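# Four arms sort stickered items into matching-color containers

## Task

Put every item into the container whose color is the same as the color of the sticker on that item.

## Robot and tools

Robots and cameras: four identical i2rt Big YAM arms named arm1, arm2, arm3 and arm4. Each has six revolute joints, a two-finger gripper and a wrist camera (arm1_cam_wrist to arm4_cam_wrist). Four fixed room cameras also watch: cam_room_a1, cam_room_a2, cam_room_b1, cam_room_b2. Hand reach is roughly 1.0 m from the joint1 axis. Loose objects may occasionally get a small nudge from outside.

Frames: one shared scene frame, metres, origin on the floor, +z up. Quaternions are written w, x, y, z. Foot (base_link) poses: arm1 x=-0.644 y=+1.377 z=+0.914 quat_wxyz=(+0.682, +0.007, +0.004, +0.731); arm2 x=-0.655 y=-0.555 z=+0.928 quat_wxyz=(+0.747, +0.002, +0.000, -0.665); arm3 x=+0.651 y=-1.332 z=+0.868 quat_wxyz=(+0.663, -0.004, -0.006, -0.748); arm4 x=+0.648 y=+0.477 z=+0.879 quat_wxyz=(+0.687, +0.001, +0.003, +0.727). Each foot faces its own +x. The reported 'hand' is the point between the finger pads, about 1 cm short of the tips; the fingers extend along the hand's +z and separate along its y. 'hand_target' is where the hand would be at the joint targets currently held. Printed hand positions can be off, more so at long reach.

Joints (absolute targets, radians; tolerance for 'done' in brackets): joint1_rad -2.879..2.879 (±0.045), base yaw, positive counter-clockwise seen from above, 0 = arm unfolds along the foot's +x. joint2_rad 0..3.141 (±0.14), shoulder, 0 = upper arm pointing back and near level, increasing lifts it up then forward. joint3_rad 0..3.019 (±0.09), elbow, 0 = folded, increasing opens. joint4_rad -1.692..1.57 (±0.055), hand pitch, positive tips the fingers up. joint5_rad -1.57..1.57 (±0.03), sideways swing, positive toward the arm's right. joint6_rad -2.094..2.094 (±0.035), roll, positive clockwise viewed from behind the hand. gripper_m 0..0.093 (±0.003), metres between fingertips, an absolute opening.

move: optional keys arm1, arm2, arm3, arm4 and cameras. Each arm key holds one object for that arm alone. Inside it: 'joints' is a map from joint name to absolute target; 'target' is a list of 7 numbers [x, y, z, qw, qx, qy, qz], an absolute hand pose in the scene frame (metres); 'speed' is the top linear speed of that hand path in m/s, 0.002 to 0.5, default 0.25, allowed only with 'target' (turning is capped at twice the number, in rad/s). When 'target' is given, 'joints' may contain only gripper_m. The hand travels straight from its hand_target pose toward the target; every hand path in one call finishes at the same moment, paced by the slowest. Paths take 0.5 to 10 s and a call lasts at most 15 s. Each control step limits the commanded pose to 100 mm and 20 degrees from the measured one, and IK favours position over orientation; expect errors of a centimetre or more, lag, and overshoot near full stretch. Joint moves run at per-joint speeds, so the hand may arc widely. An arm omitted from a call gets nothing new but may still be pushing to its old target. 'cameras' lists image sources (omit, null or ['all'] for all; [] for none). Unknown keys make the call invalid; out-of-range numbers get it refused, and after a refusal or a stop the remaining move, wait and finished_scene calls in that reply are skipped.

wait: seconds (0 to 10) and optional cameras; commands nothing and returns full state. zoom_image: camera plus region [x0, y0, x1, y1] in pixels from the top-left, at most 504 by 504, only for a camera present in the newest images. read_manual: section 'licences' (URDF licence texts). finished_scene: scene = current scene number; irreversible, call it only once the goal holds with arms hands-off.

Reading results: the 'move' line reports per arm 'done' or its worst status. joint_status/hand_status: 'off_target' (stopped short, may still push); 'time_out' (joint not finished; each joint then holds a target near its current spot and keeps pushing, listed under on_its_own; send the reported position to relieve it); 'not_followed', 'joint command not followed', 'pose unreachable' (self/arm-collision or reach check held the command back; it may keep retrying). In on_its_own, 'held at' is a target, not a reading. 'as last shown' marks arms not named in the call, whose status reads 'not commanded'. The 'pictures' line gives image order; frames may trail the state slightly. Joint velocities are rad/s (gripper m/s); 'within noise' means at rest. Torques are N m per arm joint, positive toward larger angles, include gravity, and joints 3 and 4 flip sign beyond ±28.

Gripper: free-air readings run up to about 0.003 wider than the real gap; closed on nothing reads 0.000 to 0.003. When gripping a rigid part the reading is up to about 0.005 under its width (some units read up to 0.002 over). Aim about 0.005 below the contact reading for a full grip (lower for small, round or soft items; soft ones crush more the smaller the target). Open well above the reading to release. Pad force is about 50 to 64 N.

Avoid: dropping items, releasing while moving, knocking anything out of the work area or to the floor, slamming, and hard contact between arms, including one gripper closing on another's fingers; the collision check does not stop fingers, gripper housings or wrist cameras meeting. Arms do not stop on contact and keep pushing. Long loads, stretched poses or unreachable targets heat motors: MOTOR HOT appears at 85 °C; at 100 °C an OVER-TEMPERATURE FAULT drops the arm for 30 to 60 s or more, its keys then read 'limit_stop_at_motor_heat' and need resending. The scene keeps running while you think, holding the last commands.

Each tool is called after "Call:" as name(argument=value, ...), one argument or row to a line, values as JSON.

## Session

Call:
move(
  arm1={"joints":{"joint1_rad":1.57}},
  arm2={"joints":{"joint1_rad":-1.57}},
  arm3={"joints":{"joint1_rad":1.57}},
  arm4={"joints":{"joint1_rad":-1.57}},
)

Scene clock: 1.90 s.
Joint torques (N m): arm1=[-1.32 5.83 10.13 1.94 0.09 0.04] | arm2=[0.56 9.47 4.83 2.62 0.01 0.01] | arm3=[2.14 3.49 9.1 1.94 0 -0.06] | arm4=[0.56 4.42 7.75 1.52 -0.02 0.1]
Motor temperatures (°C): arm1=[20 23 27 23 21 21 21] | arm2=[23 24 26 22 22 20 23] | arm3=[24 23 24 23 24 23 23] | arm4=[22 21 23 22 24 21 24]
Heat: arm1: hottest joint3_rad 27 °C; arm2: hottest joint3_rad 26 °C; arm3: hottest joint1_rad 24 °C; arm4: hottest joint5_rad 24 °C.
move: arm1 done; arm2 done; arm3 done; arm4 done
Joint velocities: within noise
arm1.joint_positions: joint1_rad=+1.562 joint2_rad=+0.541 joint3_rad=+1.448 joint4_rad=-1.274 joint5_rad=+0.155 joint6_rad=+0.460 gripper_m=+0.09398
arm1.joint_status: all done
arm1.hand: x=-0.8307 y=+1.3910 z=+1.5143 quat_wxyz=(+0.084, +0.792, -0.205, -0.569) (m; scene frame)
arm1.hand_target: x=-0.8264 y=+1.3899 z=+1.5262 quat_wxyz=(+0.090, +0.785, -0.201, -0.579) (m; scene frame)
arm1.hand_status: not commanded
arm2.joint_positions: joint1_rad=-1.569 joint2_rad=+0.259 joint3_rad=+1.632 joint4_rad=-1.245 joint5_rad=-0.167 joint6_rad=+0.724 gripper_m=+0.09397
arm2.joint_status: all done
arm2.hand: x=-0.6431 y=-0.5843 z=+1.6266 quat_wxyz=(-0.355, -0.648, +0.136, +0.660) (m; scene frame)
arm2.hand_target: x=-0.6367 y=-0.5835 z=+1.6298 quat_wxyz=(-0.357, -0.642, +0.134, +0.665) (m; scene frame)
arm2.hand_status: not commanded
arm3.joint_positions: joint1_rad=+1.559 joint2_rad=+0.522 joint3_rad=+1.369 joint4_rad=-1.376 joint5_rad=-0.141 joint6_rad=+0.009 gripper_m=+0.09398
arm3.joint_status: all done
arm3.hand: x=+0.8429 y=-1.3260 z=+1.4089 quat_wxyz=(-0.500, -0.023, -0.865, -0.024) (m; scene frame)
arm3.hand_target: x=+0.8403 y=-1.3235 z=+1.4189 quat_wxyz=(-0.510, -0.017, -0.859, -0.026) (m; scene frame)
arm3.hand_status: not commanded
arm4.joint_positions: joint1_rad=-1.566 joint2_rad=+0.492 joint3_rad=+1.422 joint4_rad=-1.388 joint5_rad=-0.179 joint6_rad=-0.624 gripper_m=+0.09397
arm4.joint_status: all done
arm4.hand: x=+0.8148 y=+0.5196 z=+1.4462 quat_wxyz=(-0.524, +0.330, -0.782, +0.073) (m; scene frame)
arm4.hand_target: x=+0.8110 y=+0.5189 z=+1.4558 quat_wxyz=(-0.534, +0.327, -0.776, +0.078) (m; scene frame)
arm4.hand_status: not commanded
pictures: arm1_cam_wrist, arm2_cam_wrist, arm3_cam_wrist, arm4_cam_wrist, cam_room_a1, cam_room_a2, cam_room_b1, cam_room_b2
Images, in order (width x height): arm1_cam_wrist 672x504, arm2_cam_wrist 672x504, arm3_cam_wrist 672x504, arm4_cam_wrist 672x504, cam_room_a1 672x504, cam_room_a2 672x504, cam_room_b1 672x504, cam_room_b2 672x504.

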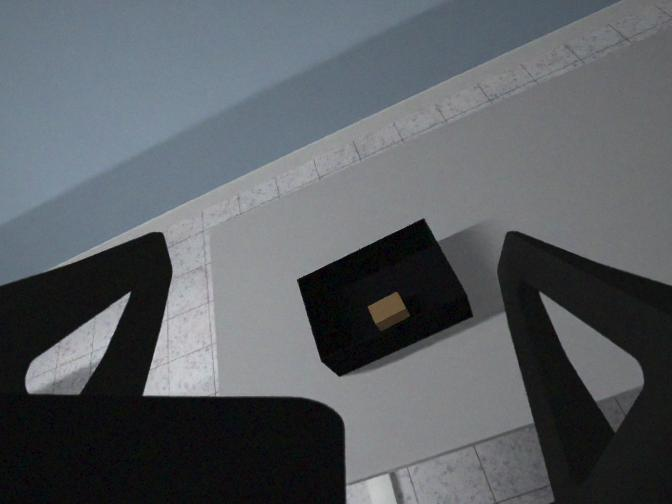

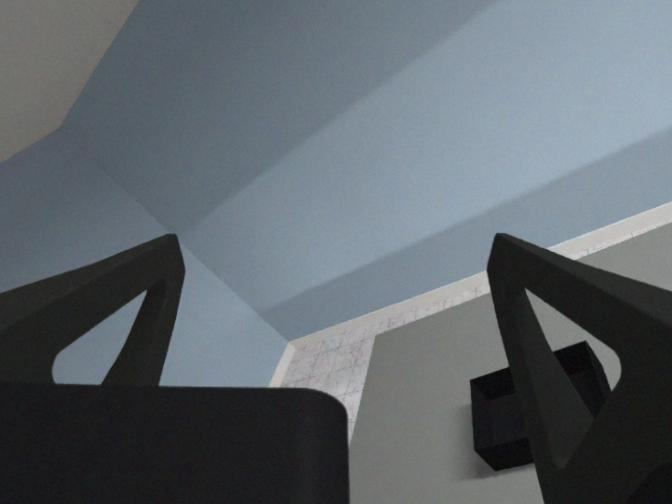

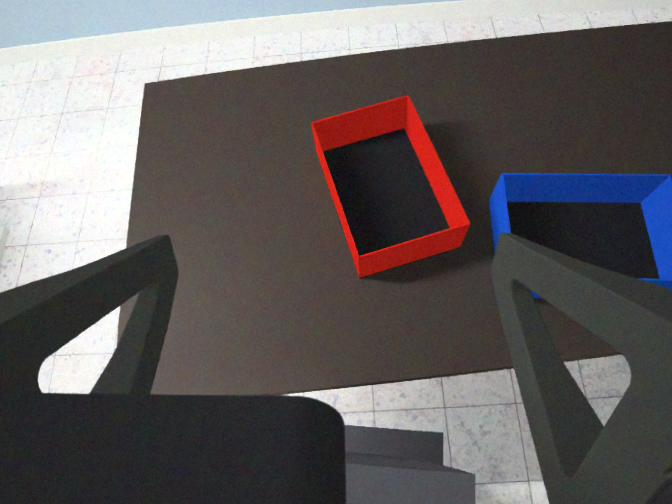

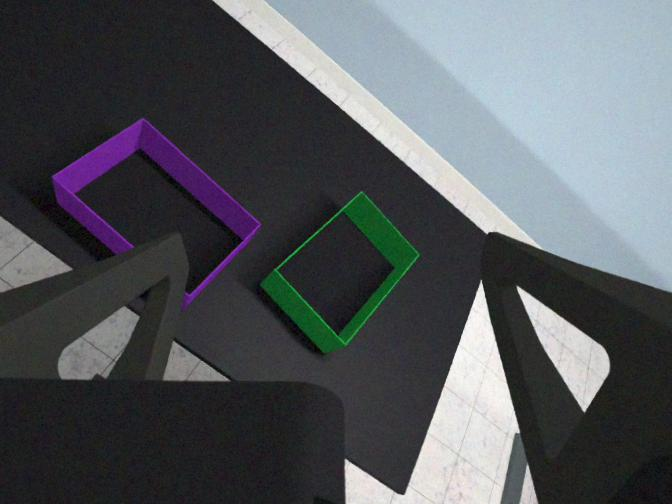

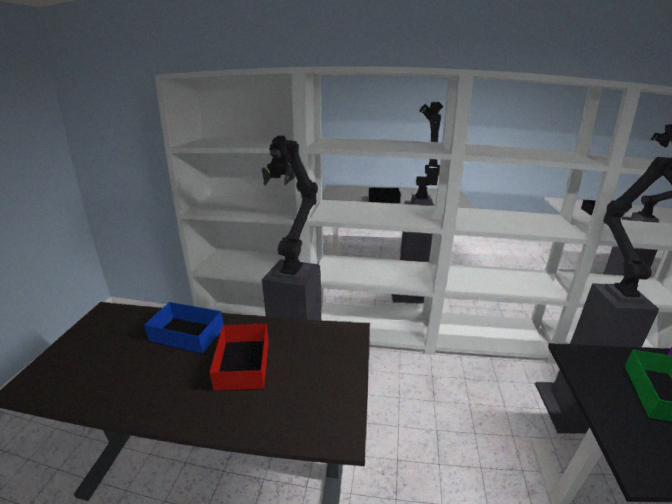

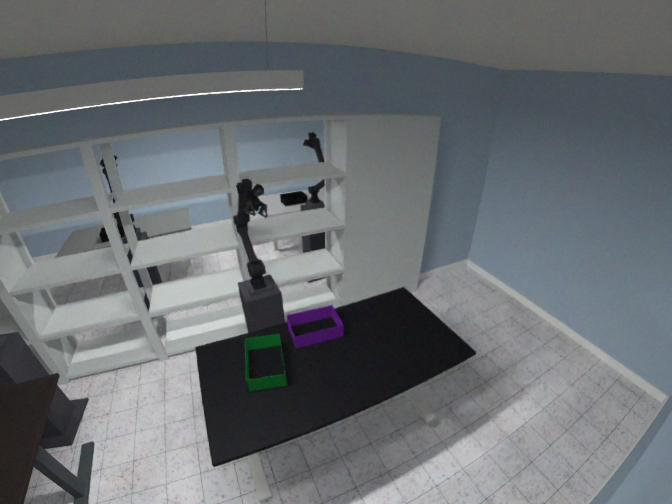

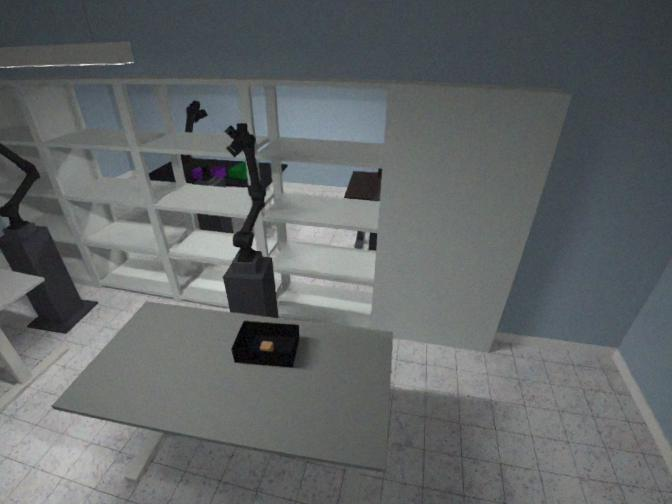

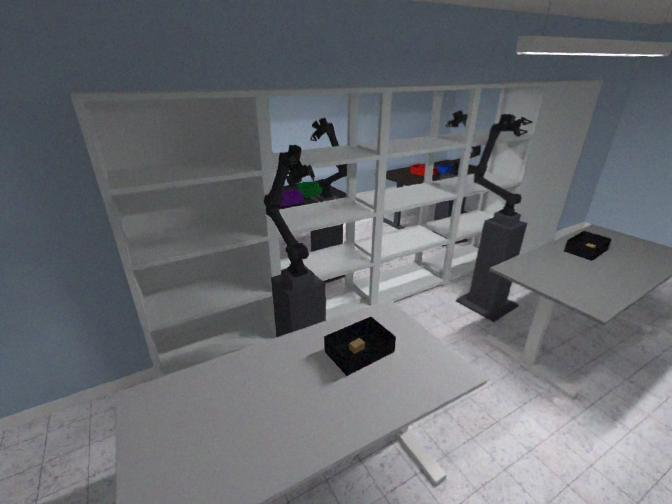

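Call:
move(
  arm1={"joints":{"joint1_rad":1.57,"joint2_rad":1.3,"joint3_rad":1.3,"joint4_rad":-0.9,"joint5_rad":0,"joint6_rad":0}},
  arm2={"joints":{"joint1_rad":-1.57,"joint2_rad":1.3,"joint3_rad":1.3,"joint4_rad":-0.9,"joint5_rad":0,"joint6_rad":0}},
  arm3={"joints":{"joint1_rad":1.57,"joint2_rad":1.3,"joint3_rad":1.3,"joint4_rad":-0.9,"joint5_rad":0,"joint6_rad":0}},
  arm4={"joints":{"joint1_rad":-1.57,"joint2_rad":1.3,"joint3_rad":1.3,"joint4_rad":-0.9,"joint5_rad":0,"joint6_rad":0}},
  cameras=["arm1_cam_wrist","arm2_cam_wrist","arm3_cam_wrist","arm4_cam_wrist"],
)

Scene clock: 10.97 s.
Joint torques (N m): arm1=[-0.97 -9.47 13.67 1.98 -0.05 -0.05] | arm2=[0.62 -11.11 12.22 2.55 0.14 -0.08] | arm3=[1.85 -13.22 10.56 1.85 0.12 -0.12] | arm4=[0.38 -12.86 10.59 1.62 0.21 0.15]
Motor temperatures (°C): arm1=[20 23 27 23 21 21 21] | arm2=[23 24 26 22 22 20 23] | arm3=[24 23 25 23 24 23 23] | arm4=[22 22 24 22 24 21 24]
Heat: arm1: hottest joint3_rad 27 °C; arm2: hottest joint3_rad 26 °C; arm3: hottest joint3_rad 25 °C; arm4: hottest joint3_rad 24 °C.
move: arm1 done; arm2 done; arm3 done; arm4 done
Joint velocities: within noise
arm1.joint_positions: joint1_rad=+1.562 joint2_rad=+1.313 joint3_rad=+1.278 joint4_rad=-0.916 joint5_rad=+0.002 joint6_rad=+0.008 gripper_m=+0.09398
arm1.joint_status: all done
arm1.hand: x=-1.1538 y=+1.3462 z=+1.2224 quat_wxyz=(+0.008, +0.950, +0.025, -0.312) (m; scene frame)
arm1.hand_target: x=-1.1583 y=+1.3416 z=+1.2429 quat_wxyz=(+0.010, +0.941, +0.032, -0.336) (m; scene frame)
arm1.hand_status: not commanded
arm2.joint_positions: joint1_rad=-1.569 joint2_rad=+1.287 joint3_rad=+1.295 joint4_rad=-0.913 joint5_rad=-0.004 joint6_rad=+0.015 gripper_m=+0.09398
arm2.joint_status: all done
arm2.hand: x=-1.1670 y=-0.6175 z=+1.2497 quat_wxyz=(-0.022, -0.944, -0.050, +0.325) (m; scene frame)
arm2.hand_target: x=-1.1729 y=-0.6171 z=+1.2478 quat_wxyz=(-0.018, -0.943, -0.056, +0.328) (m; scene frame)
arm2.hand_status: not commanded
arm3.joint_positions: joint1_rad=+1.559 joint2_rad=+1.311 joint3_rad=+1.292 joint4_rad=-0.914 joint5_rad=-0.002 joint6_rad=+0.007 gripper_m=+0.09398
arm3.joint_status: all done
arm3.hand: x=+1.1645 y=-1.3960 z=+1.1778 quat_wxyz=(-0.314, -0.064, -0.947, +0.025) (m; scene frame)
arm3.hand_target: x=+1.1675 y=-1.3909 z=+1.1899 quat_wxyz=(-0.330, -0.055, -0.942, +0.027) (m; scene frame)
arm3.hand_status: not commanded
arm4.joint_positions: joint1_rad=-1.566 joint2_rad=+1.309 joint3_rad=+1.282 joint4_rad=-0.917 joint5_rad=-0.003 joint6_rad=-0.014 gripper_m=+0.09398
arm4.joint_status: all done
arm4.hand: x=+1.1637 y=+0.5100 z=+1.1809 quat_wxyz=(-0.306, +0.037, -0.951, -0.007) (m; scene frame)
arm4.hand_target: x=+1.1694 y=+0.5077 z=+1.1975 quat_wxyz=(-0.327, +0.028, -0.945, -0.008) (m; scene frame)
arm4.hand_status: not commanded
pictures: arm1_cam_wrist, arm2_cam_wrist, arm3_cam_wrist, arm4_cam_wrist
Images, in order (width x height): arm1_cam_wrist 672x504, arm2_cam_wrist 672x504, arm3_cam_wrist 672x504, arm4_cam_wrist 672x504.

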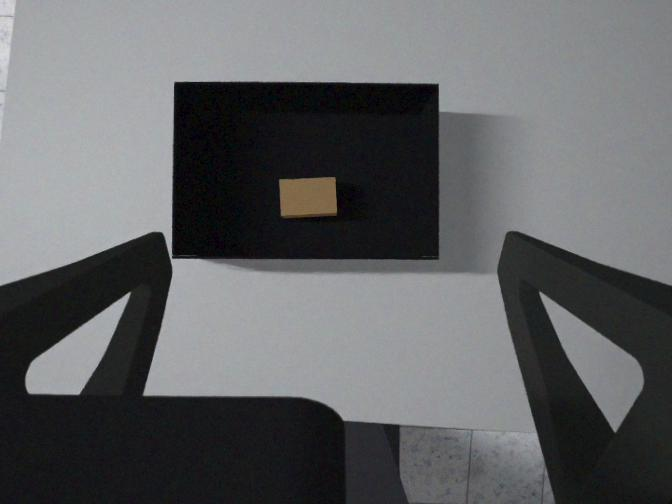

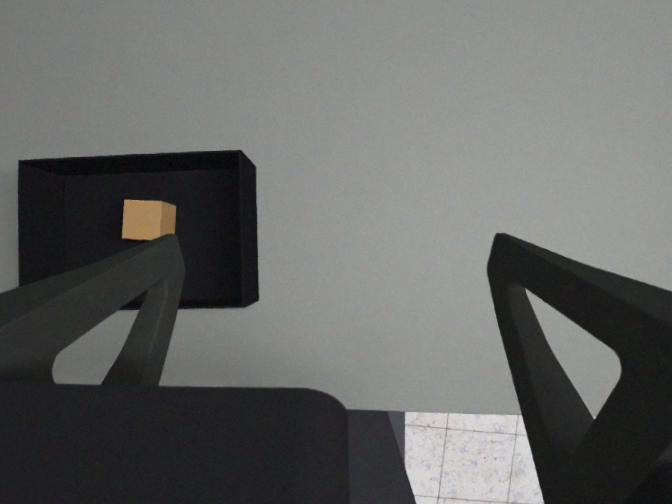

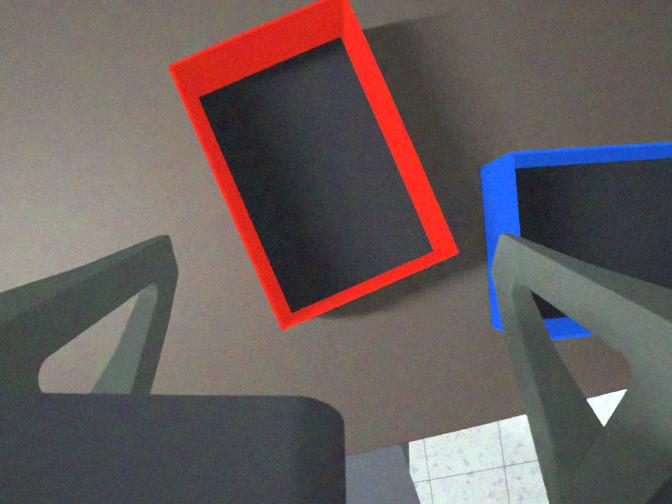

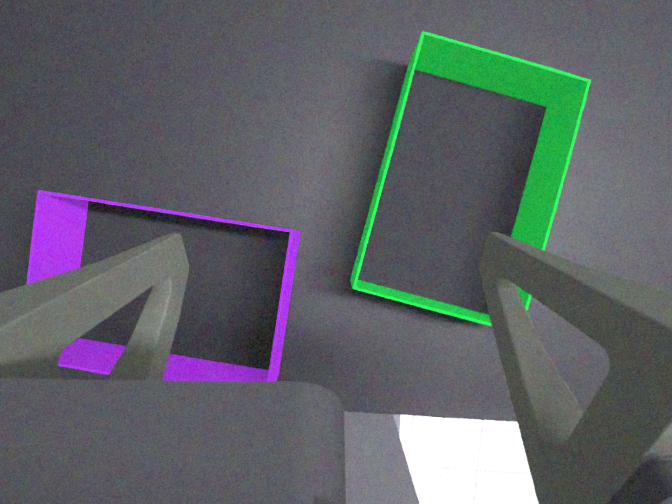

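Call:
zoom_image(
  camera="arm1_cam_wrist",
  region=[240, 140, 400, 260],
)

Call:
zoom_image(
  camera="arm2_cam_wrist",
  region=[80, 160, 240, 280],
)

Scaled by 3.150.

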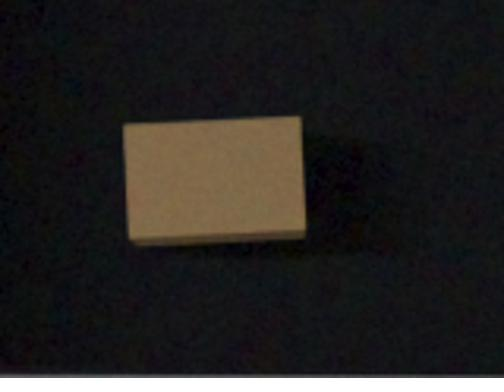

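Scaled by 3.150.

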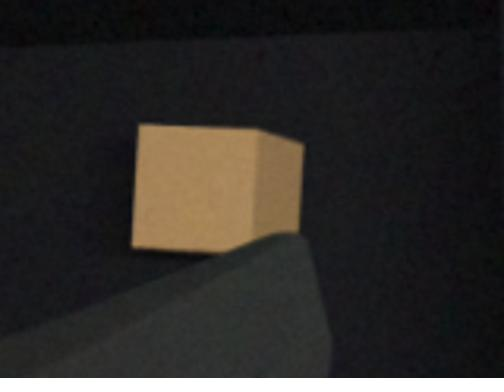

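Call:
move(
  arm1={"target":[-1.216,1.325,0.90,-0.008,-0.979,-0.040,0.199],"speed":0.35},
  arm2={"target":[-1.185,-0.87,0.92,-0.0104,-0.9787,-0.0513,0.199],"speed":0.35},
  cameras=["arm1_cam_wrist","arm2_cam_wrist"],
)

Scene clock: 30.20 s.
Joint torques (N m): arm1=[-0.85 -15.03 10.84 1.44 -0.07 0.08] | arm2=[0.21 -19.25 12.6 1.94 0.35 0.21] | arm3=[1.96 -13.22 10.51 1.87 0.12 -0.12] | arm4=[0.56 -13.16 10.63 1.57 0.21 0.15]
Motor temperatures (°C): arm1=[20 23 31 23 21 21 21] | arm2=[23 24 28 22 22 20 23] | arm3=[24 23 27 23 24 23 23] | arm4=[22 22 27 22 24 21 24]
Heat: arm1: hottest joint3_rad 31 °C; arm2: hottest joint3_rad 28 °C; arm3: hottest joint3_rad 27 °C; arm4: hottest joint3_rad 27 °C.
move: arm1 off_target; arm2 off_target
Joint velocities: within noise
arm1.joint_positions: joint1_rad=+1.583 joint2_rad=+1.902 joint3_rad=+1.095 joint4_rad=-0.438 joint5_rad=+0.002 joint6_rad=+0.008 gripper_m=+0.09398
arm1.joint_status: not commanded
arm1.hand: x=-1.1947 y=+1.3335 z=+0.8803 quat_wxyz=(+0.005, +0.985, +0.036, -0.170) (m; scene frame)
arm1.hand_target: x=-1.2151 y=+1.3250 z=+0.9007 quat_wxyz=(+0.008, +0.979, +0.040, -0.199) (m; scene frame)
arm1.hand_status: off_target (0.030 m and 3.5 deg from the pose sent, 0.329 m and 13.6 deg at the start)
arm2.joint_positions: joint1_rad=-1.095 joint2_rad=+1.947 joint3_rad=+1.248 joint4_rad=-0.562 joint5_rad=+0.177 joint6_rad=+0.434 gripper_m=+0.09398
arm2.joint_status: not commanded
arm2.hand: x=-1.1619 y=-0.8598 z=+0.9062 quat_wxyz=(+0.002, -0.982, -0.065, +0.175) (m; scene frame)
arm2.hand_target: x=-1.1841 y=-0.8693 z=+0.9210 quat_wxyz=(-0.011, -0.979, -0.051, +0.199) (m; scene frame)
arm2.hand_status: off_target (0.029 m and 3.4 deg from the pose sent, 0.416 m and 15.1 deg at the start)
arm3, arm4: as last shown
pictures: arm1_cam_wrist, arm2_cam_wrist
Images, in order (width x height): arm1_cam_wrist 672x504, arm2_cam_wrist 672x504.

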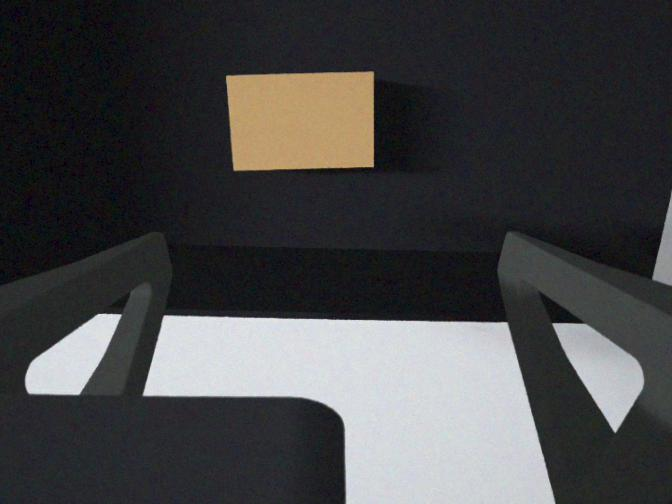

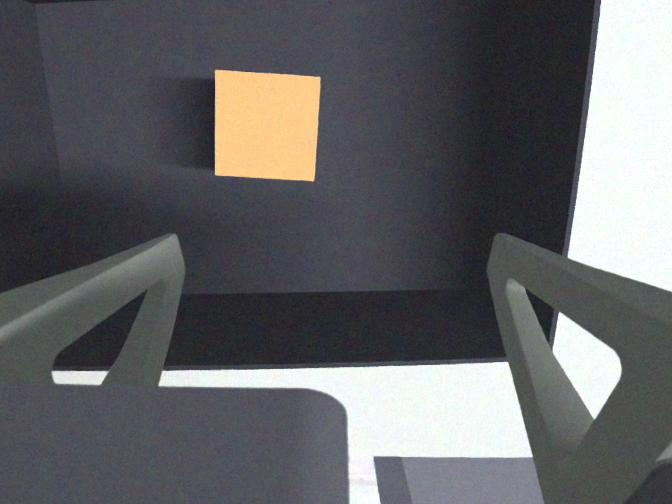

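Call:
move(
  arm1={"target":[-1.253,1.309,0.82,-0.008,-0.979,-0.040,0.199],"speed":0.2},
  arm2={"target":[-1.222,-0.902,0.83,-0.0052,-0.9796,-0.0262,0.199],"speed":0.2},
  cameras=["arm1_cam_wrist","arm2_cam_wrist"],
)

Scene clock: 44.97 s.
Joint torques (N m): arm1=[-1.2 -15.03 10.92 1.46 0.09 0.07] | arm2=[1.44 -20.95 11.85 1.87 0.38 0.22] | arm3=[2.08 -13.33 10.54 1.85 0.13 -0.11] | arm4=[0.62 -12.98 10.51 1.51 0.22 0.18]
Motor temperatures (°C): arm1=[20 24 30 23 21 21 21] | arm2=[23 25 31 22 22 20 23] | arm3=[24 24 28 23 24 23 23] | arm4=[22 23 29 22 24 21 24]
Heat: arm1: hottest joint3_rad 30 °C; arm2: hottest joint3_rad 31 °C; arm3: hottest joint3_rad 28 °C; arm4: hottest joint3_rad 29 °C.
move: arm1 off_target; arm2 off_target
Joint velocities: within noise
arm1.joint_positions: joint1_rad=+1.609 joint2_rad=+2.113 joint3_rad=+1.187 joint4_rad=-0.318 joint5_rad=+0.007 joint6_rad=+0.025 gripper_m=+0.09398
arm1.joint_status: not commanded
arm1.hand: x=-1.2265 y=+1.3167 z=+0.8050 quat_wxyz=(+0.006, +0.985, +0.040, -0.171) (m; scene frame)
arm1.hand_target: x=-1.2518 y=+1.3090 z=+0.8210 quat_wxyz=(+0.008, +0.979, +0.040, -0.199) (m; scene frame)
arm1.hand_status: off_target (0.031 m and 3.3 deg from the pose sent, 0.087 m and 3.5 deg at the start)
arm2.joint_positions: joint1_rad=-1.095 joint2_rad=+2.192 joint3_rad=+1.408 joint4_rad=-0.478 joint5_rad=+0.200 joint6_rad=+0.499 gripper_m=+0.09398
arm2.joint_status: not commanded
arm2.hand: x=-1.2062 y=-0.8848 z=+0.8239 quat_wxyz=(+0.006, -0.983, -0.031, +0.181) (m; scene frame)
arm2.hand_target: x=-1.2211 y=-0.9015 z=+0.8307 quat_wxyz=(-0.005, -0.980, -0.026, +0.199) (m; scene frame)
arm2.hand_status: off_target (0.024 m and 2.6 deg from the pose sent, 0.106 m and 5.3 deg at the start)
arm3, arm4: as last shown
pictures: arm1_cam_wrist, arm2_cam_wrist
Images, in order (width x height): arm1_cam_wrist 672x504, arm2_cam_wrist 672x504.

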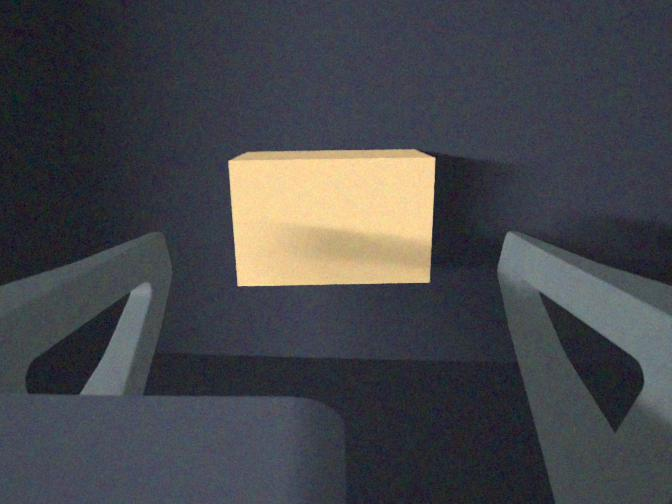

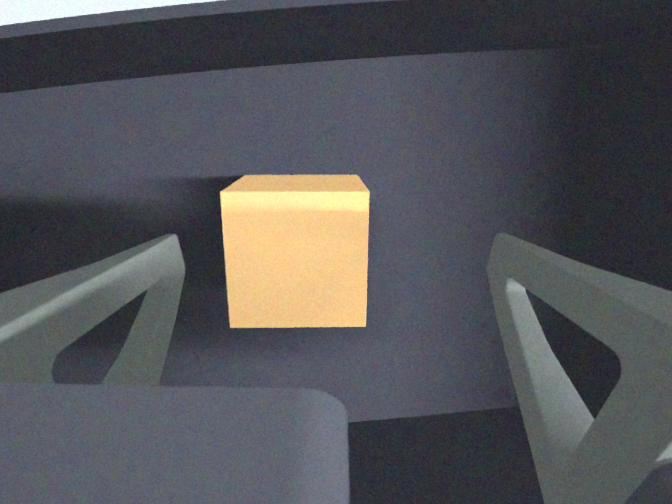

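Call:
move(
  arm1={"target":[-1.250,1.308,0.755,-0.008,-0.979,-0.040,0.199],"speed":0.15},
  arm2={"target":[-1.211,-0.912,0.765,-0.0052,-0.9796,-0.0262,0.199],"speed":0.15},
  cameras=["arm1_cam_wrist","arm2_cam_wrist"],
)

Scene clock: 50.77 s.
Joint torques (N m): arm1=[-0.97 -16.09 9.52 1.47 0.1 0.11] | arm2=[1.14 -21.25 10.74 1.94 0.39 0.21] | arm3=[1.9 -13.22 10.55 1.78 0.13 -0.12] | arm4=[0.26 -13.33 10.71 1.39 0.23 0.14]
Motor temperatures (°C): arm1=[20 24 31 23 21 21 21] | arm2=[23 25 31 22 22 20 23] | arm3=[24 24 28 23 24 23 23] | arm4=[22 23 30 22 24 21 24]
Heat: arm1: hottest joint3_rad 31 °C; arm2: hottest joint3_rad 31 °C; arm3: hottest joint3_rad 28 °C; arm4: hottest joint3_rad 30 °C.
move: arm1 off_target; arm2 off_target
Joint velocities: within noise
arm1.joint_positions: joint1_rad=+1.609 joint2_rad=+2.246 joint3_rad=+1.197 joint4_rad=-0.190 joint5_rad=+0.008 joint6_rad=+0.028 gripper_m=+0.09398
arm1.joint_status: not commanded
arm1.hand: x=-1.2253 y=+1.3173 z=+0.7427 quat_wxyz=(+0.005, +0.984, +0.039, -0.173) (m; scene frame)
arm1.hand_target: x=-1.2489 y=+1.3080 z=+0.7559 quat_wxyz=(+0.008, +0.979, +0.040, -0.199) (m; scene frame)
arm1.hand_status: off_target (0.029 m and 3.1 deg from the pose sent, 0.056 m and 3.3 deg at the start)
arm2.joint_positions: joint1_rad=-1.067 joint2_rad=+2.308 joint3_rad=+1.416 joint4_rad=-0.371 joint5_rad=+0.208 joint6_rad=+0.522 gripper_m=+0.09398
arm2.joint_status: not commanded
arm2.hand: x=-1.1959 y=-0.8979 z=+0.7630 quat_wxyz=(+0.005, -0.983, -0.033, +0.183) (m; scene frame)
arm2.hand_target: x=-1.2104 y=-0.9115 z=+0.7657 quat_wxyz=(-0.005, -0.980, -0.026, +0.199) (m; scene frame)
arm2.hand_status: off_target (0.021 m and 2.4 deg from the pose sent, 0.065 m and 2.6 deg at the start)
arm3, arm4: as last shown
pictures: arm1_cam_wrist, arm2_cam_wrist
Images, in order (width x height): arm1_cam_wrist 672x504, arm2_cam_wrist 672x504.

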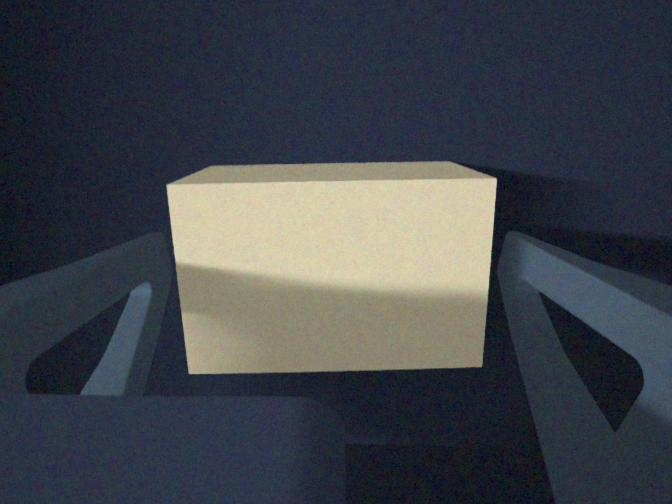

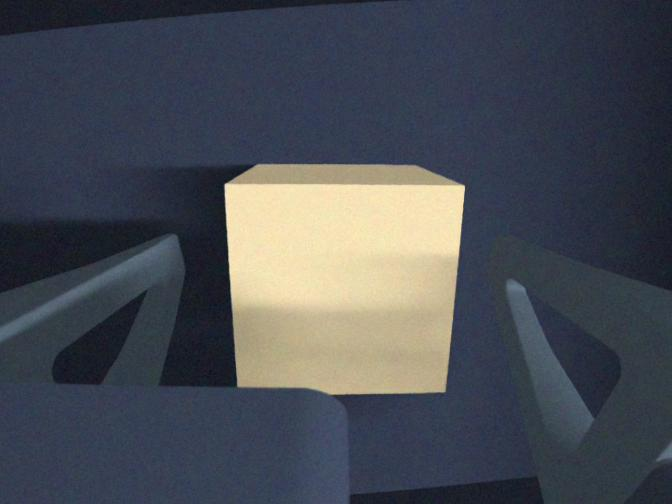

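Call:
move(
  arm1={"joints":{"gripper_m":0.048}},
  arm2={"target":[-1.204,-0.912,0.747,-0.0052,-0.9796,-0.0262,0.199],"speed":0.1},
  cameras=["arm2_cam_wrist"],
)

Call:
move(
  arm2={"joints":{"gripper_m":0.034}},
  cameras=["arm2_cam_wrist","arm1_cam_wrist"],
)

Scene clock: 57.07 s.
Joint torques (N m): arm1=[-0.03 -16.38 9.46 1.51 0.08 0.11] | arm2=[1.55 -19.66 9.81 2.06 0.39 0.22] | arm3=[1.85 -13.22 10.52 1.78 0.12 -0.12] | arm4=[0.21 -13.45 10.51 1.58 0.19 0.16]
Motor temperatures (°C): arm1=[20 25 31 23 21 21 21] | arm2=[23 26 32 22 22 20 23] | arm3=[24 24 28 23 24 23 23] | arm4=[22 23 31 22 24 21 24]
Heat: arm1: hottest joint3_rad 31 °C; arm2: hottest joint3_rad 32 °C; arm3: hottest joint3_rad 28 °C; arm4: hottest joint3_rad 31 °C.
move: arm1 off_target; arm2 off_target
Joint velocities: within noise
arm1.joint_positions: joint1_rad=+1.609 joint2_rad=+2.246 joint3_rad=+1.198 joint4_rad=-0.190 joint5_rad=+0.009 joint6_rad=+0.029 gripper_m=+0.06902
arm1.joint_status: gripper_m off_target (ended at +0.06904, target +0.04800)
arm1.hand: x=-1.2257 y=+1.3173 z=+0.7429 quat_wxyz=(+0.005, +0.984, +0.038, -0.173) (m; scene frame)
arm1.hand_target: x=-1.2489 y=+1.3080 z=+0.7558 quat_wxyz=(+0.008, +0.979, +0.040, -0.199) (m; scene frame)
arm1.hand_status: not commanded
arm2.joint_positions: joint1_rad=-1.064 joint2_rad=+2.319 joint3_rad=+1.416 joint4_rad=-0.334 joint5_rad=+0.211 joint6_rad=+0.528 gripper_m=+0.09398
arm2.joint_status: not commanded
arm2.hand: x=-1.1995 y=-0.9020 z=+0.7592 quat_wxyz=(-0.002, -0.981, -0.030, +0.194) (m; scene frame)
arm2.hand_target: x=-1.2035 y=-0.9116 z=+0.7475 quat_wxyz=(-0.005, -0.980, -0.026, +0.199) (m; scene frame)
arm2.hand_status: off_target (0.016 m and 0.8 deg from the pose sent, 0.023 m and 2.4 deg at the start)
arm3, arm4: as last shown
pictures: arm2_cam_wrist
Images, in order (width x height): arm2_cam_wrist 672x504.

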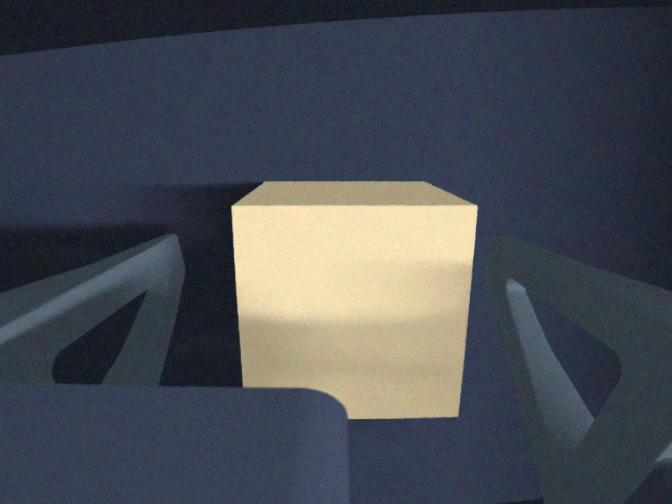

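Scene clock: 57.70 s.
Joint torques (N m): arm1=[-1.14 -15.85 9.36 1.65 0.05 0.08] | arm2=[1.49 -19.84 9.78 1.98 0.32 0.21] | arm3=[1.85 -13.16 10.52 1.83 0.12 -0.12] | arm4=[0.56 -12.92 10.65 1.47 0.21 0.18]
Motor temperatures (°C): arm1=[20 25 31 23 21 21 21] | arm2=[23 26 32 22 22 20 23] | arm3=[24 24 29 23 24 23 23] | arm4=[22 23 31 22 24 21 24]
Heat: arm1: hottest joint3_rad 31 °C; arm2: hottest joint3_rad 32 °C; arm3: hottest joint3_rad 29 °C; arm4: hottest joint3_rad 31 °C.
move: arm2 off_target
Joint velocities: within noise
arm1, arm3, arm4: as last shown
arm2.joint_positions: joint1_rad=-1.064 joint2_rad=+2.319 joint3_rad=+1.416 joint4_rad=-0.332 joint5_rad=+0.212 joint6_rad=+0.530 gripper_m=+0.05330
arm2.joint_status: gripper_m off_target (ended at +0.05333, target +0.03400)
arm2.hand: x=-1.1998 y=-0.9022 z=+0.7594 quat_wxyz=(-0.002, -0.980, -0.029, +0.195) (m; scene frame)
arm2.hand_target: x=-1.2035 y=-0.9115 z=+0.7475 quat_wxyz=(-0.005, -0.980, -0.026, +0.199) (m; scene frame)
arm2.hand_status: not commanded
pictures: arm1_cam_wrist, arm2_cam_wrist
Images, in order (width x height): arm1_cam_wrist 672x504, arm2_cam_wrist 672x504.

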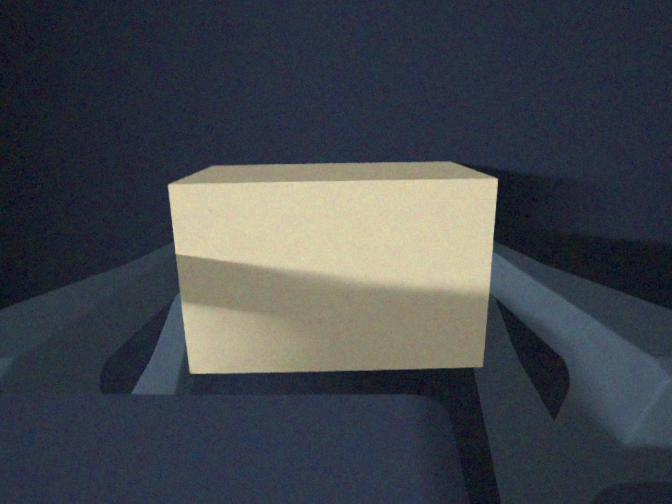

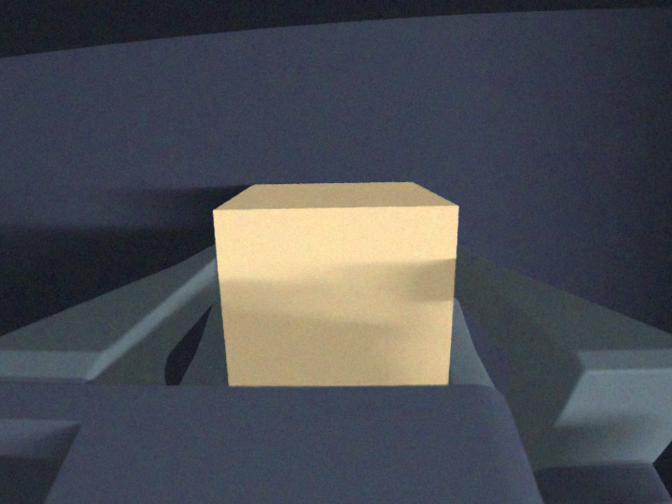

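Call:
move(
  arm1={"target":[-1.20,1.31,0.98,-0.008,-0.979,-0.040,0.199],"speed":0.3},
  arm2={"target":[-1.18,-0.90,0.98,-0.0052,-0.9796,-0.0262,0.199],"speed":0.3},
  cameras=[],
)

Call:
move(
  arm1={"joints":{"joint1_rad":1.57,"joint2_rad":0.8,"joint3_rad":1.5,"joint4_rad":-0.7,"joint5_rad":0,"joint6_rad":0}},
  arm2={"joints":{"joint1_rad":-1.3,"joint2_rad":0.8,"joint3_rad":1.5,"joint4_rad":-0.7,"joint5_rad":0,"joint6_rad":0}},
  cameras=["cam_room_b1","cam_room_b2","cam_room_a2","arm1_cam_wrist","arm2_cam_wrist"],
)

Scene clock: 67.53 s.
Joint torques (N m): arm1=[-0.62 -12.63 10.25 0.73 0.12 0.13] | arm2=[1.49 -19.9 11.6 0.9 0.39 0.21] | arm3=[2.08 -12.98 10.54 1.85 0.12 -0.12] | arm4=[0.56 -12.92 10.67 1.63 0.19 0.13]
Motor temperatures (°C): arm1=[20 25 31 23 21 21 22] | arm2=[23 26 32 22 22 20 23] | arm3=[24 24 29 23 24 23 23] | arm4=[22 23 32 22 24 21 24]
Heat: arm1: hottest joint3_rad 31 °C; arm2: hottest joint3_rad 32 °C; arm3: hottest joint3_rad 29 °C; arm4: hottest joint3_rad 32 °C.
move: arm1 done; arm2 done
Joint velocities: within noise
arm1.joint_positions: joint1_rad=+1.615 joint2_rad=+1.732 joint3_rad=+1.145 joint4_rad=-0.600 joint5_rad=+0.011 joint6_rad=+0.033 gripper_m=+0.06902
arm1.joint_status: not commanded
arm1.hand: x=-1.1993 y=+1.3163 z=+0.9763 quat_wxyz=(+0.007, +0.979, +0.038, -0.198) (m; scene frame)
arm1.hand_target: x=-1.1999 y=+1.3100 z=+0.9799 quat_wxyz=(+0.008, +0.979, +0.040, -0.199) (m; scene frame)
arm1.hand_status: done (0.007 m and 0.2 deg from the pose sent, 0.239 m and 3.0 deg at the start)
arm2.joint_positions: joint1_rad=-1.057 joint2_rad=+1.902 joint3_rad=+1.382 joint4_rad=-0.714 joint5_rad=+0.213 joint6_rad=+0.535 gripper_m=+0.05330
arm2.joint_status: not commanded
arm2.hand: x=-1.1781 y=-0.8921 z=+0.9747 quat_wxyz=(-0.003, -0.980, -0.029, +0.196) (m; scene frame)
arm2.hand_target: x=-1.1798 y=-0.8999 z=+0.9800 quat_wxyz=(-0.005, -0.980, -0.026, +0.199) (m; scene frame)
arm2.hand_status: done (0.010 m and 0.6 deg from the pose sent, 0.222 m and 0.7 deg at the start)
arm3, arm4: as last shown
pictures: none
No camera images: "cameras" was empty.

Scene clock: 69.40 s.
Joint torques (N m): arm1=[-1.9 0.73 10.69 1.85 -0.02 0.02] | arm2=[0.44 -2.61 10.36 2.89 -0.04 -0.08] | arm3=[1.9 -13.1 10.55 1.83 0.13 -0.11] | arm4=[0.38 -13.1 10.55 1.59 0.21 0.16]
Motor temperatures (°C): arm1=[20 25 31 23 21 21 22] | arm2=[23 26 32 22 22 20 23] | arm3=[24 24 29 23 24 23 23] | arm4=[22 23 32 22 24 21 24]
Heat: arm1: hottest joint3_rad 31 °C; arm2: hottest joint3_rad 32 °C; arm3: hottest joint3_rad 29 °C; arm4: hottest joint3_rad 32 °C.
move: arm1 done; arm2 done
Joint velocities: within noise
arm1.joint_positions: joint1_rad=+1.572 joint2_rad=+0.808 joint3_rad=+1.490 joint4_rad=-0.701 joint5_rad=+0.001 joint6_rad=+0.008 gripper_m=+0.06902
arm1.joint_status: all done
arm1.hand: x=-0.9837 y=+1.3517 z=+1.6066 quat_wxyz=(+0.026, +0.708, +0.023, -0.705) (m; scene frame)
arm1.hand_target: x=-0.9769 y=+1.3525 z=+1.6148 quat_wxyz=(+0.023, +0.701, +0.025, -0.712) (m; scene frame)
arm1.hand_status: not commanded
arm2.joint_positions: joint1_rad=-1.297 joint2_rad=+0.799 joint3_rad=+1.497 joint4_rad=-0.707 joint5_rad=+0.001 joint6_rad=+0.015 gripper_m=+0.05329
arm2.joint_status: all done
arm2.hand: x=-0.9757 y=-0.6884 z=+1.6195 quat_wxyz=(-0.140, -0.699, -0.133, +0.689) (m; scene frame)
arm2.hand_target: x=-0.9759 y=-0.6875 z=+1.6227 quat_wxyz=(-0.135, -0.695, -0.137, +0.693) (m; scene frame)
arm2.hand_status: not commanded
arm3, arm4: as last shown
pictures: arm1_cam_wrist, arm2_cam_wrist, cam_room_a2, cam_room_b1, cam_room_b2
Images, in order (width x height): arm1_cam_wrist 672x504, arm2_cam_wrist 672x504, cam_room_a2 672x504, cam_room_b1 672x504, cam_room_b2 672x504.

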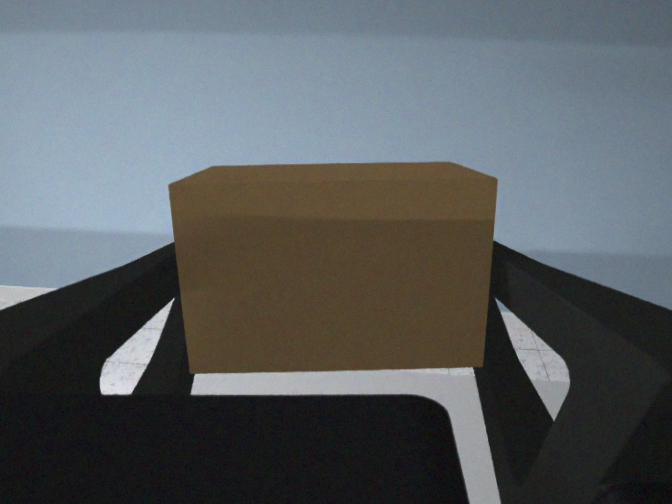

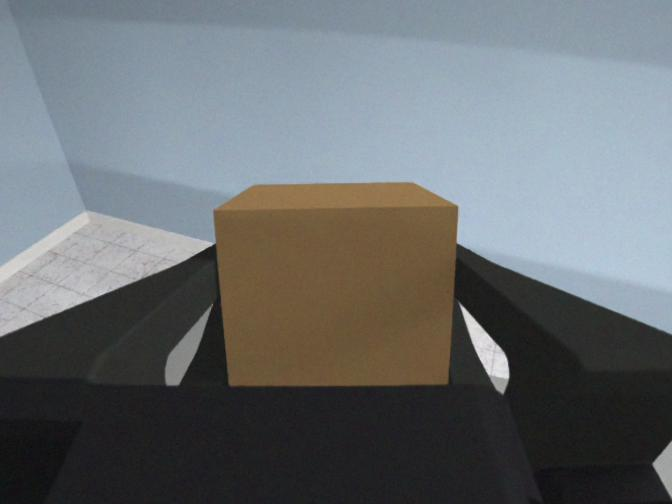

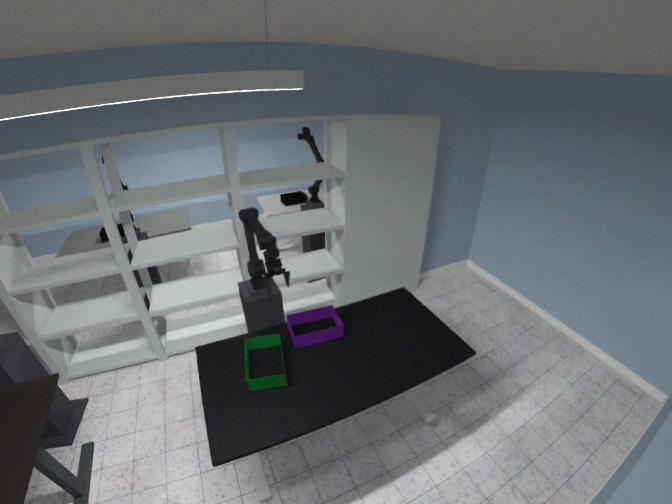

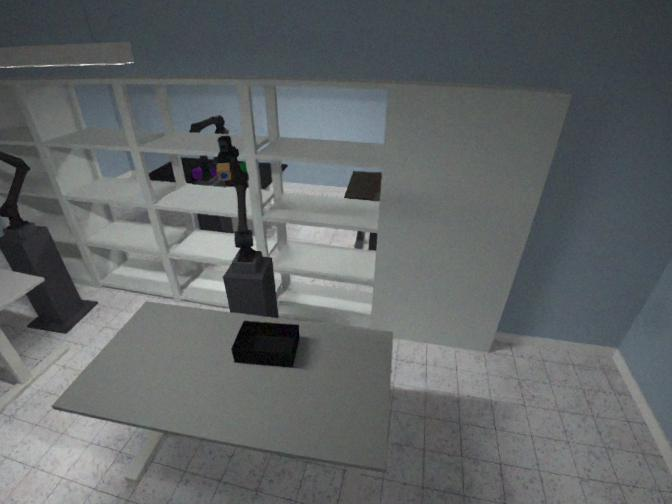

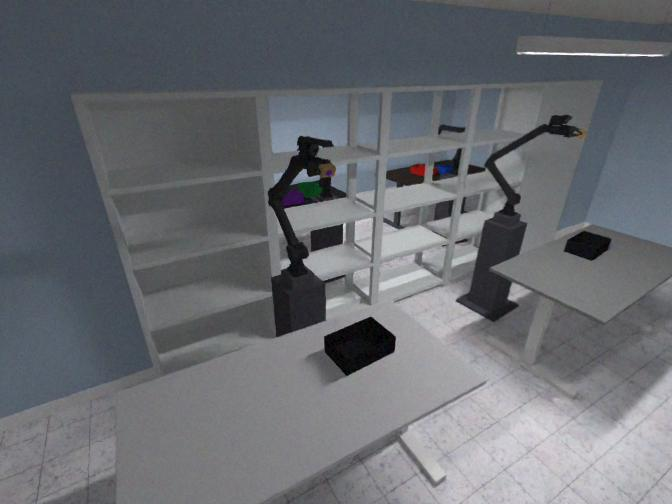

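Call:
zoom_image(
  camera="cam_room_b1",
  region=[200, 140, 260, 200],
)

Call:
zoom_image(
  camera="cam_room_b2",
  region=[540, 100, 600, 160],
)

Call:
zoom_image(
  camera="cam_room_b2",
  region=[295, 140, 355, 200],
)

Scaled by 8.400.

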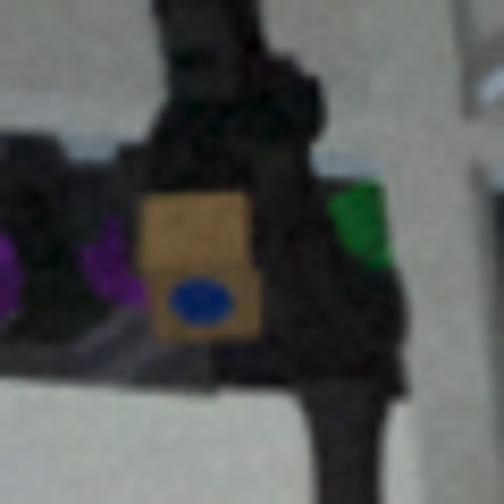

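Scaled by 8.400.

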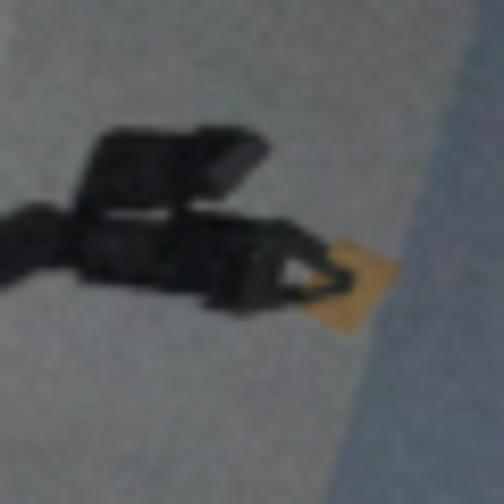

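Scaled by 8.400.

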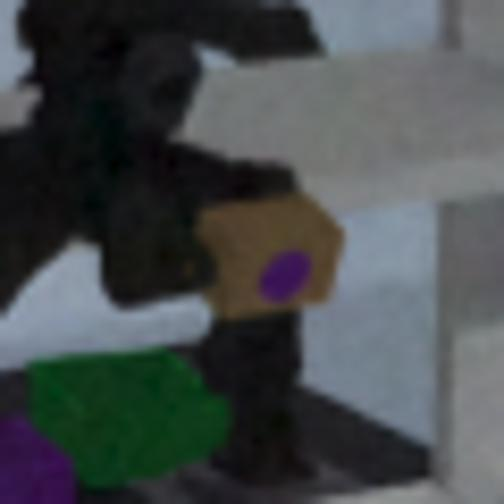

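Call:
move(
  arm1={"joints":{"joint1_rad":-2.28,"joint2_rad":0.6,"joint3_rad":1.4,"joint4_rad":-1.2,"joint5_rad":0,"joint6_rad":0}},
  arm2={"joints":{"joint1_rad":0.845,"joint2_rad":0.6,"joint3_rad":1.4,"joint4_rad":-1.2,"joint5_rad":0,"joint6_rad":0}},
  arm3={"joints":{"joint1_rad":-1.91,"joint2_rad":0.6,"joint3_rad":1.4,"joint4_rad":-1.2}},
  arm4={"joints":{"joint1_rad":0.9,"joint2_rad":0.6,"joint3_rad":1.4,"joint4_rad":-1.2}},
  cameras=[],
)

Call:
move(
  arm1={"target":[-0.36,1.163,1.15,0.401,0.287,0.859,-0.134],"speed":0.4},
  arm2={"target":[-0.36,-0.762,1.15,0.4035,0.2725,0.864,-0.127],"speed":0.4},
  cameras=["arm1_cam_wrist","arm2_cam_wrist"],
)

Scene clock: 87.33 s.
Joint torques (N m): arm1=[-2.55 4.07 10.5 1.42 -0.05 -0.04] | arm2=[1.26 1.44 9.43 2.04 0 -0.08] | arm3=[0.44 0.97 9.37 1.43 -0.03 -0.11] | arm4=[0.38 1.96 7.99 1.03 0.16 0.16]
Motor temperatures (°C): arm1=[20 25 32 23 21 21 22] | arm2=[23 25 31 22 22 20 24] | arm3=[24 24 30 23 24 23 23] | arm4=[22 23 33 22 24 21 24]
Heat: arm1: hottest joint3_rad 32 °C; arm2: hottest joint3_rad 31 °C; arm3: hottest joint3_rad 30 °C; arm4: hottest joint3_rad 33 °C.
move: arm1 done; arm2 done; arm3 done; arm4 done
Joint velocities: within noise
arm1.joint_positions: joint1_rad=-2.273 joint2_rad=+0.595 joint3_rad=+1.385 joint4_rad=-1.192 joint5_rad=+0.002 joint6_rad=+0.007 gripper_m=+0.06909
arm1.joint_status: all done
arm1.hand: x=-0.4404 y=+1.2322 z=+1.4843 quat_wxyz=(-0.518, -0.262, -0.796, +0.172) (m; scene frame)
arm1.hand_target: x=-0.4423 y=+1.2319 z=+1.4893 quat_wxyz=(-0.518, -0.262, -0.795, +0.175) (m; scene frame)
arm1.hand_status: not commanded
arm2.joint_positions: joint1_rad=+0.840 joint2_rad=+0.596 joint3_rad=+1.397 joint4_rad=-1.188 joint5_rad=-0.001 joint6_rad=+0.014 gripper_m=+0.05323
arm2.joint_status: all done
arm2.hand: x=-0.4602 y=-0.6958 z=+1.5089 quat_wxyz=(-0.533, -0.257, -0.789, +0.163) (m; scene frame)
arm2.hand_target: x=-0.4594 y=-0.6949 z=+1.5065 quat_wxyz=(-0.527, -0.251, -0.795, +0.164) (m; scene frame)
arm2.hand_status: not commanded
arm3.joint_positions: joint1_rad=-1.899 joint2_rad=+0.605 joint3_rad=+1.384 joint4_rad=-1.192 joint5_rad=+0.001 joint6_rad=+0.005 gripper_m=+0.09402
arm3.joint_status: all done
arm3.hand: x=+0.4287 y=-1.2164 z=+1.4370 quat_wxyz=(+0.115, -0.817, +0.192, +0.532) (m; scene frame)
arm3.hand_target: x=+0.4351 y=-1.2166 z=+1.4443 quat_wxyz=(+0.120, -0.813, +0.194, +0.536) (m; scene frame)
arm3.hand_status: not commanded
arm4.joint_positions: joint1_rad=+0.896 joint2_rad=+0.598 joint3_rad=+1.390 joint4_rad=-1.187 joint5_rad=-0.001 joint6_rad=-0.012 gripper_m=+0.09400
arm4.joint_status: all done
arm4.hand: x=+0.4531 y=+0.6201 z=+1.4565 quat_wxyz=(-0.169, +0.793, -0.250, -0.529) (m; scene frame)
arm4.hand_target: x=+0.4545 y=+0.6183 z=+1.4582 quat_wxyz=(-0.165, +0.793, -0.253, -0.528) (m; scene frame)
arm4.hand_status: not commanded
pictures: none
No camera images: "cameras" was empty.

Scene clock: 89.03 s.
Joint torques (N m): arm1=[-2.61 -1.55 13.5 2.43 -0.04 -0.04] | arm2=[1.49 -4.72 12.16 3.19 0.16 -0.06] | arm3=[0.44 1.03 9.33 1.48 -0.03 -0.11] | arm4=[1.14 2.32 8.1 0.85 0.13 0.14]
Motor temperatures (°C): arm1=[20 25 32 23 21 21 22] | arm2=[23 25 31 22 22 20 24] | arm3=[24 24 29 23 24 23 23] | arm4=[22 23 33 22 24 21 24]
Heat: arm1: hottest joint3_rad 32 °C; arm2: hottest joint3_rad 31 °C; arm3: hottest joint3_rad 29 °C; arm4: hottest joint3_rad 33 °C.
move: arm1 off_target; arm2 off_target
Joint velocities: within noise
arm1.joint_positions: joint1_rad=-2.285 joint2_rad=+0.724 joint3_rad=+0.608 joint4_rad=-0.616 joint5_rad=-0.012 joint6_rad=+0.006 gripper_m=+0.06909
arm1.joint_status: not commanded
arm1.hand: x=-0.3633 y=+1.1701 z=+1.1329 quat_wxyz=(-0.381, -0.290, -0.869, +0.124) (m; scene frame)
arm1.hand_target: x=-0.3604 y=+1.1634 z=+1.1501 quat_wxyz=(-0.401, -0.287, -0.859, +0.134) (m; scene frame)
arm1.hand_status: off_target (0.019 m and 2.8 deg from the pose sent, 0.351 m and 16.1 deg at the start)
arm2.joint_positions: joint1_rad=+0.841 joint2_rad=+0.768 joint3_rad=+0.598 joint4_rad=-0.561 joint5_rad=+0.003 joint6_rad=+0.014 gripper_m=+0.05323
arm2.joint_status: not commanded
arm2.hand: x=-0.3648 y=-0.7617 z=+1.1417 quat_wxyz=(-0.390, -0.283, -0.868, +0.120) (m; scene frame)
arm2.hand_target: x=-0.3601 y=-0.7619 z=+1.1502 quat_wxyz=(-0.404, -0.273, -0.864, +0.127) (m; scene frame)
arm2.hand_status: off_target (0.010 m and 2.2 deg from the pose sent, 0.379 m and 17.8 deg at the start)
arm3.joint_positions: joint1_rad=-1.899 joint2_rad=+0.605 joint3_rad=+1.384 joint4_rad=-1.193 joint5_rad=+0.001 joint6_rad=+0.005 gripper_m=+0.09402
arm3.joint_status: not commanded
arm3.hand: x=+0.4288 y=-1.2165 z=+1.4367 quat_wxyz=(+0.115, -0.817, +0.192, +0.531) (m; scene frame)
arm3.hand_target: x=+0.4351 y=-1.2166 z=+1.4442 quat_wxyz=(+0.120, -0.813, +0.194, +0.536) (m; scene frame)
arm3.hand_status: not commanded
arm4: as last shown
pictures: arm1_cam_wrist, arm2_cam_wrist
Images, in order (width x height): arm1_cam_wrist 672x504, arm2_cam_wrist 672x504.

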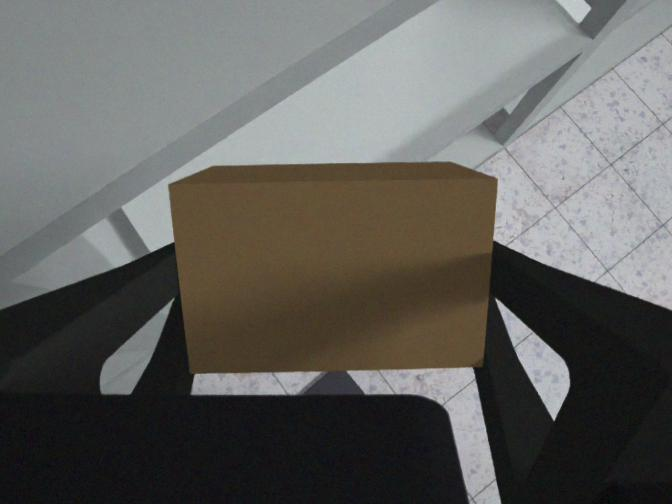

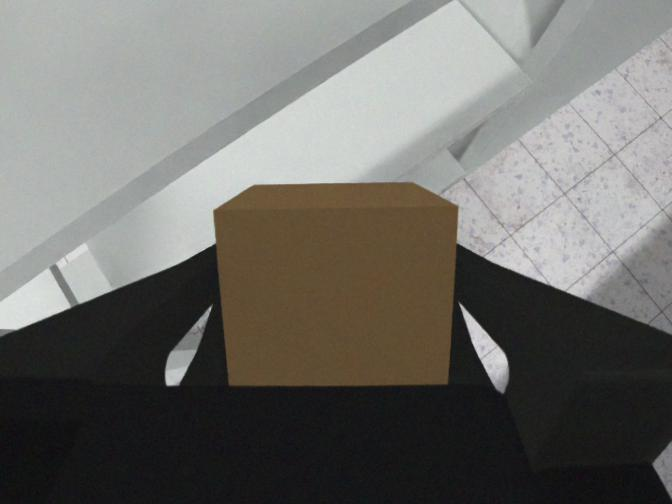

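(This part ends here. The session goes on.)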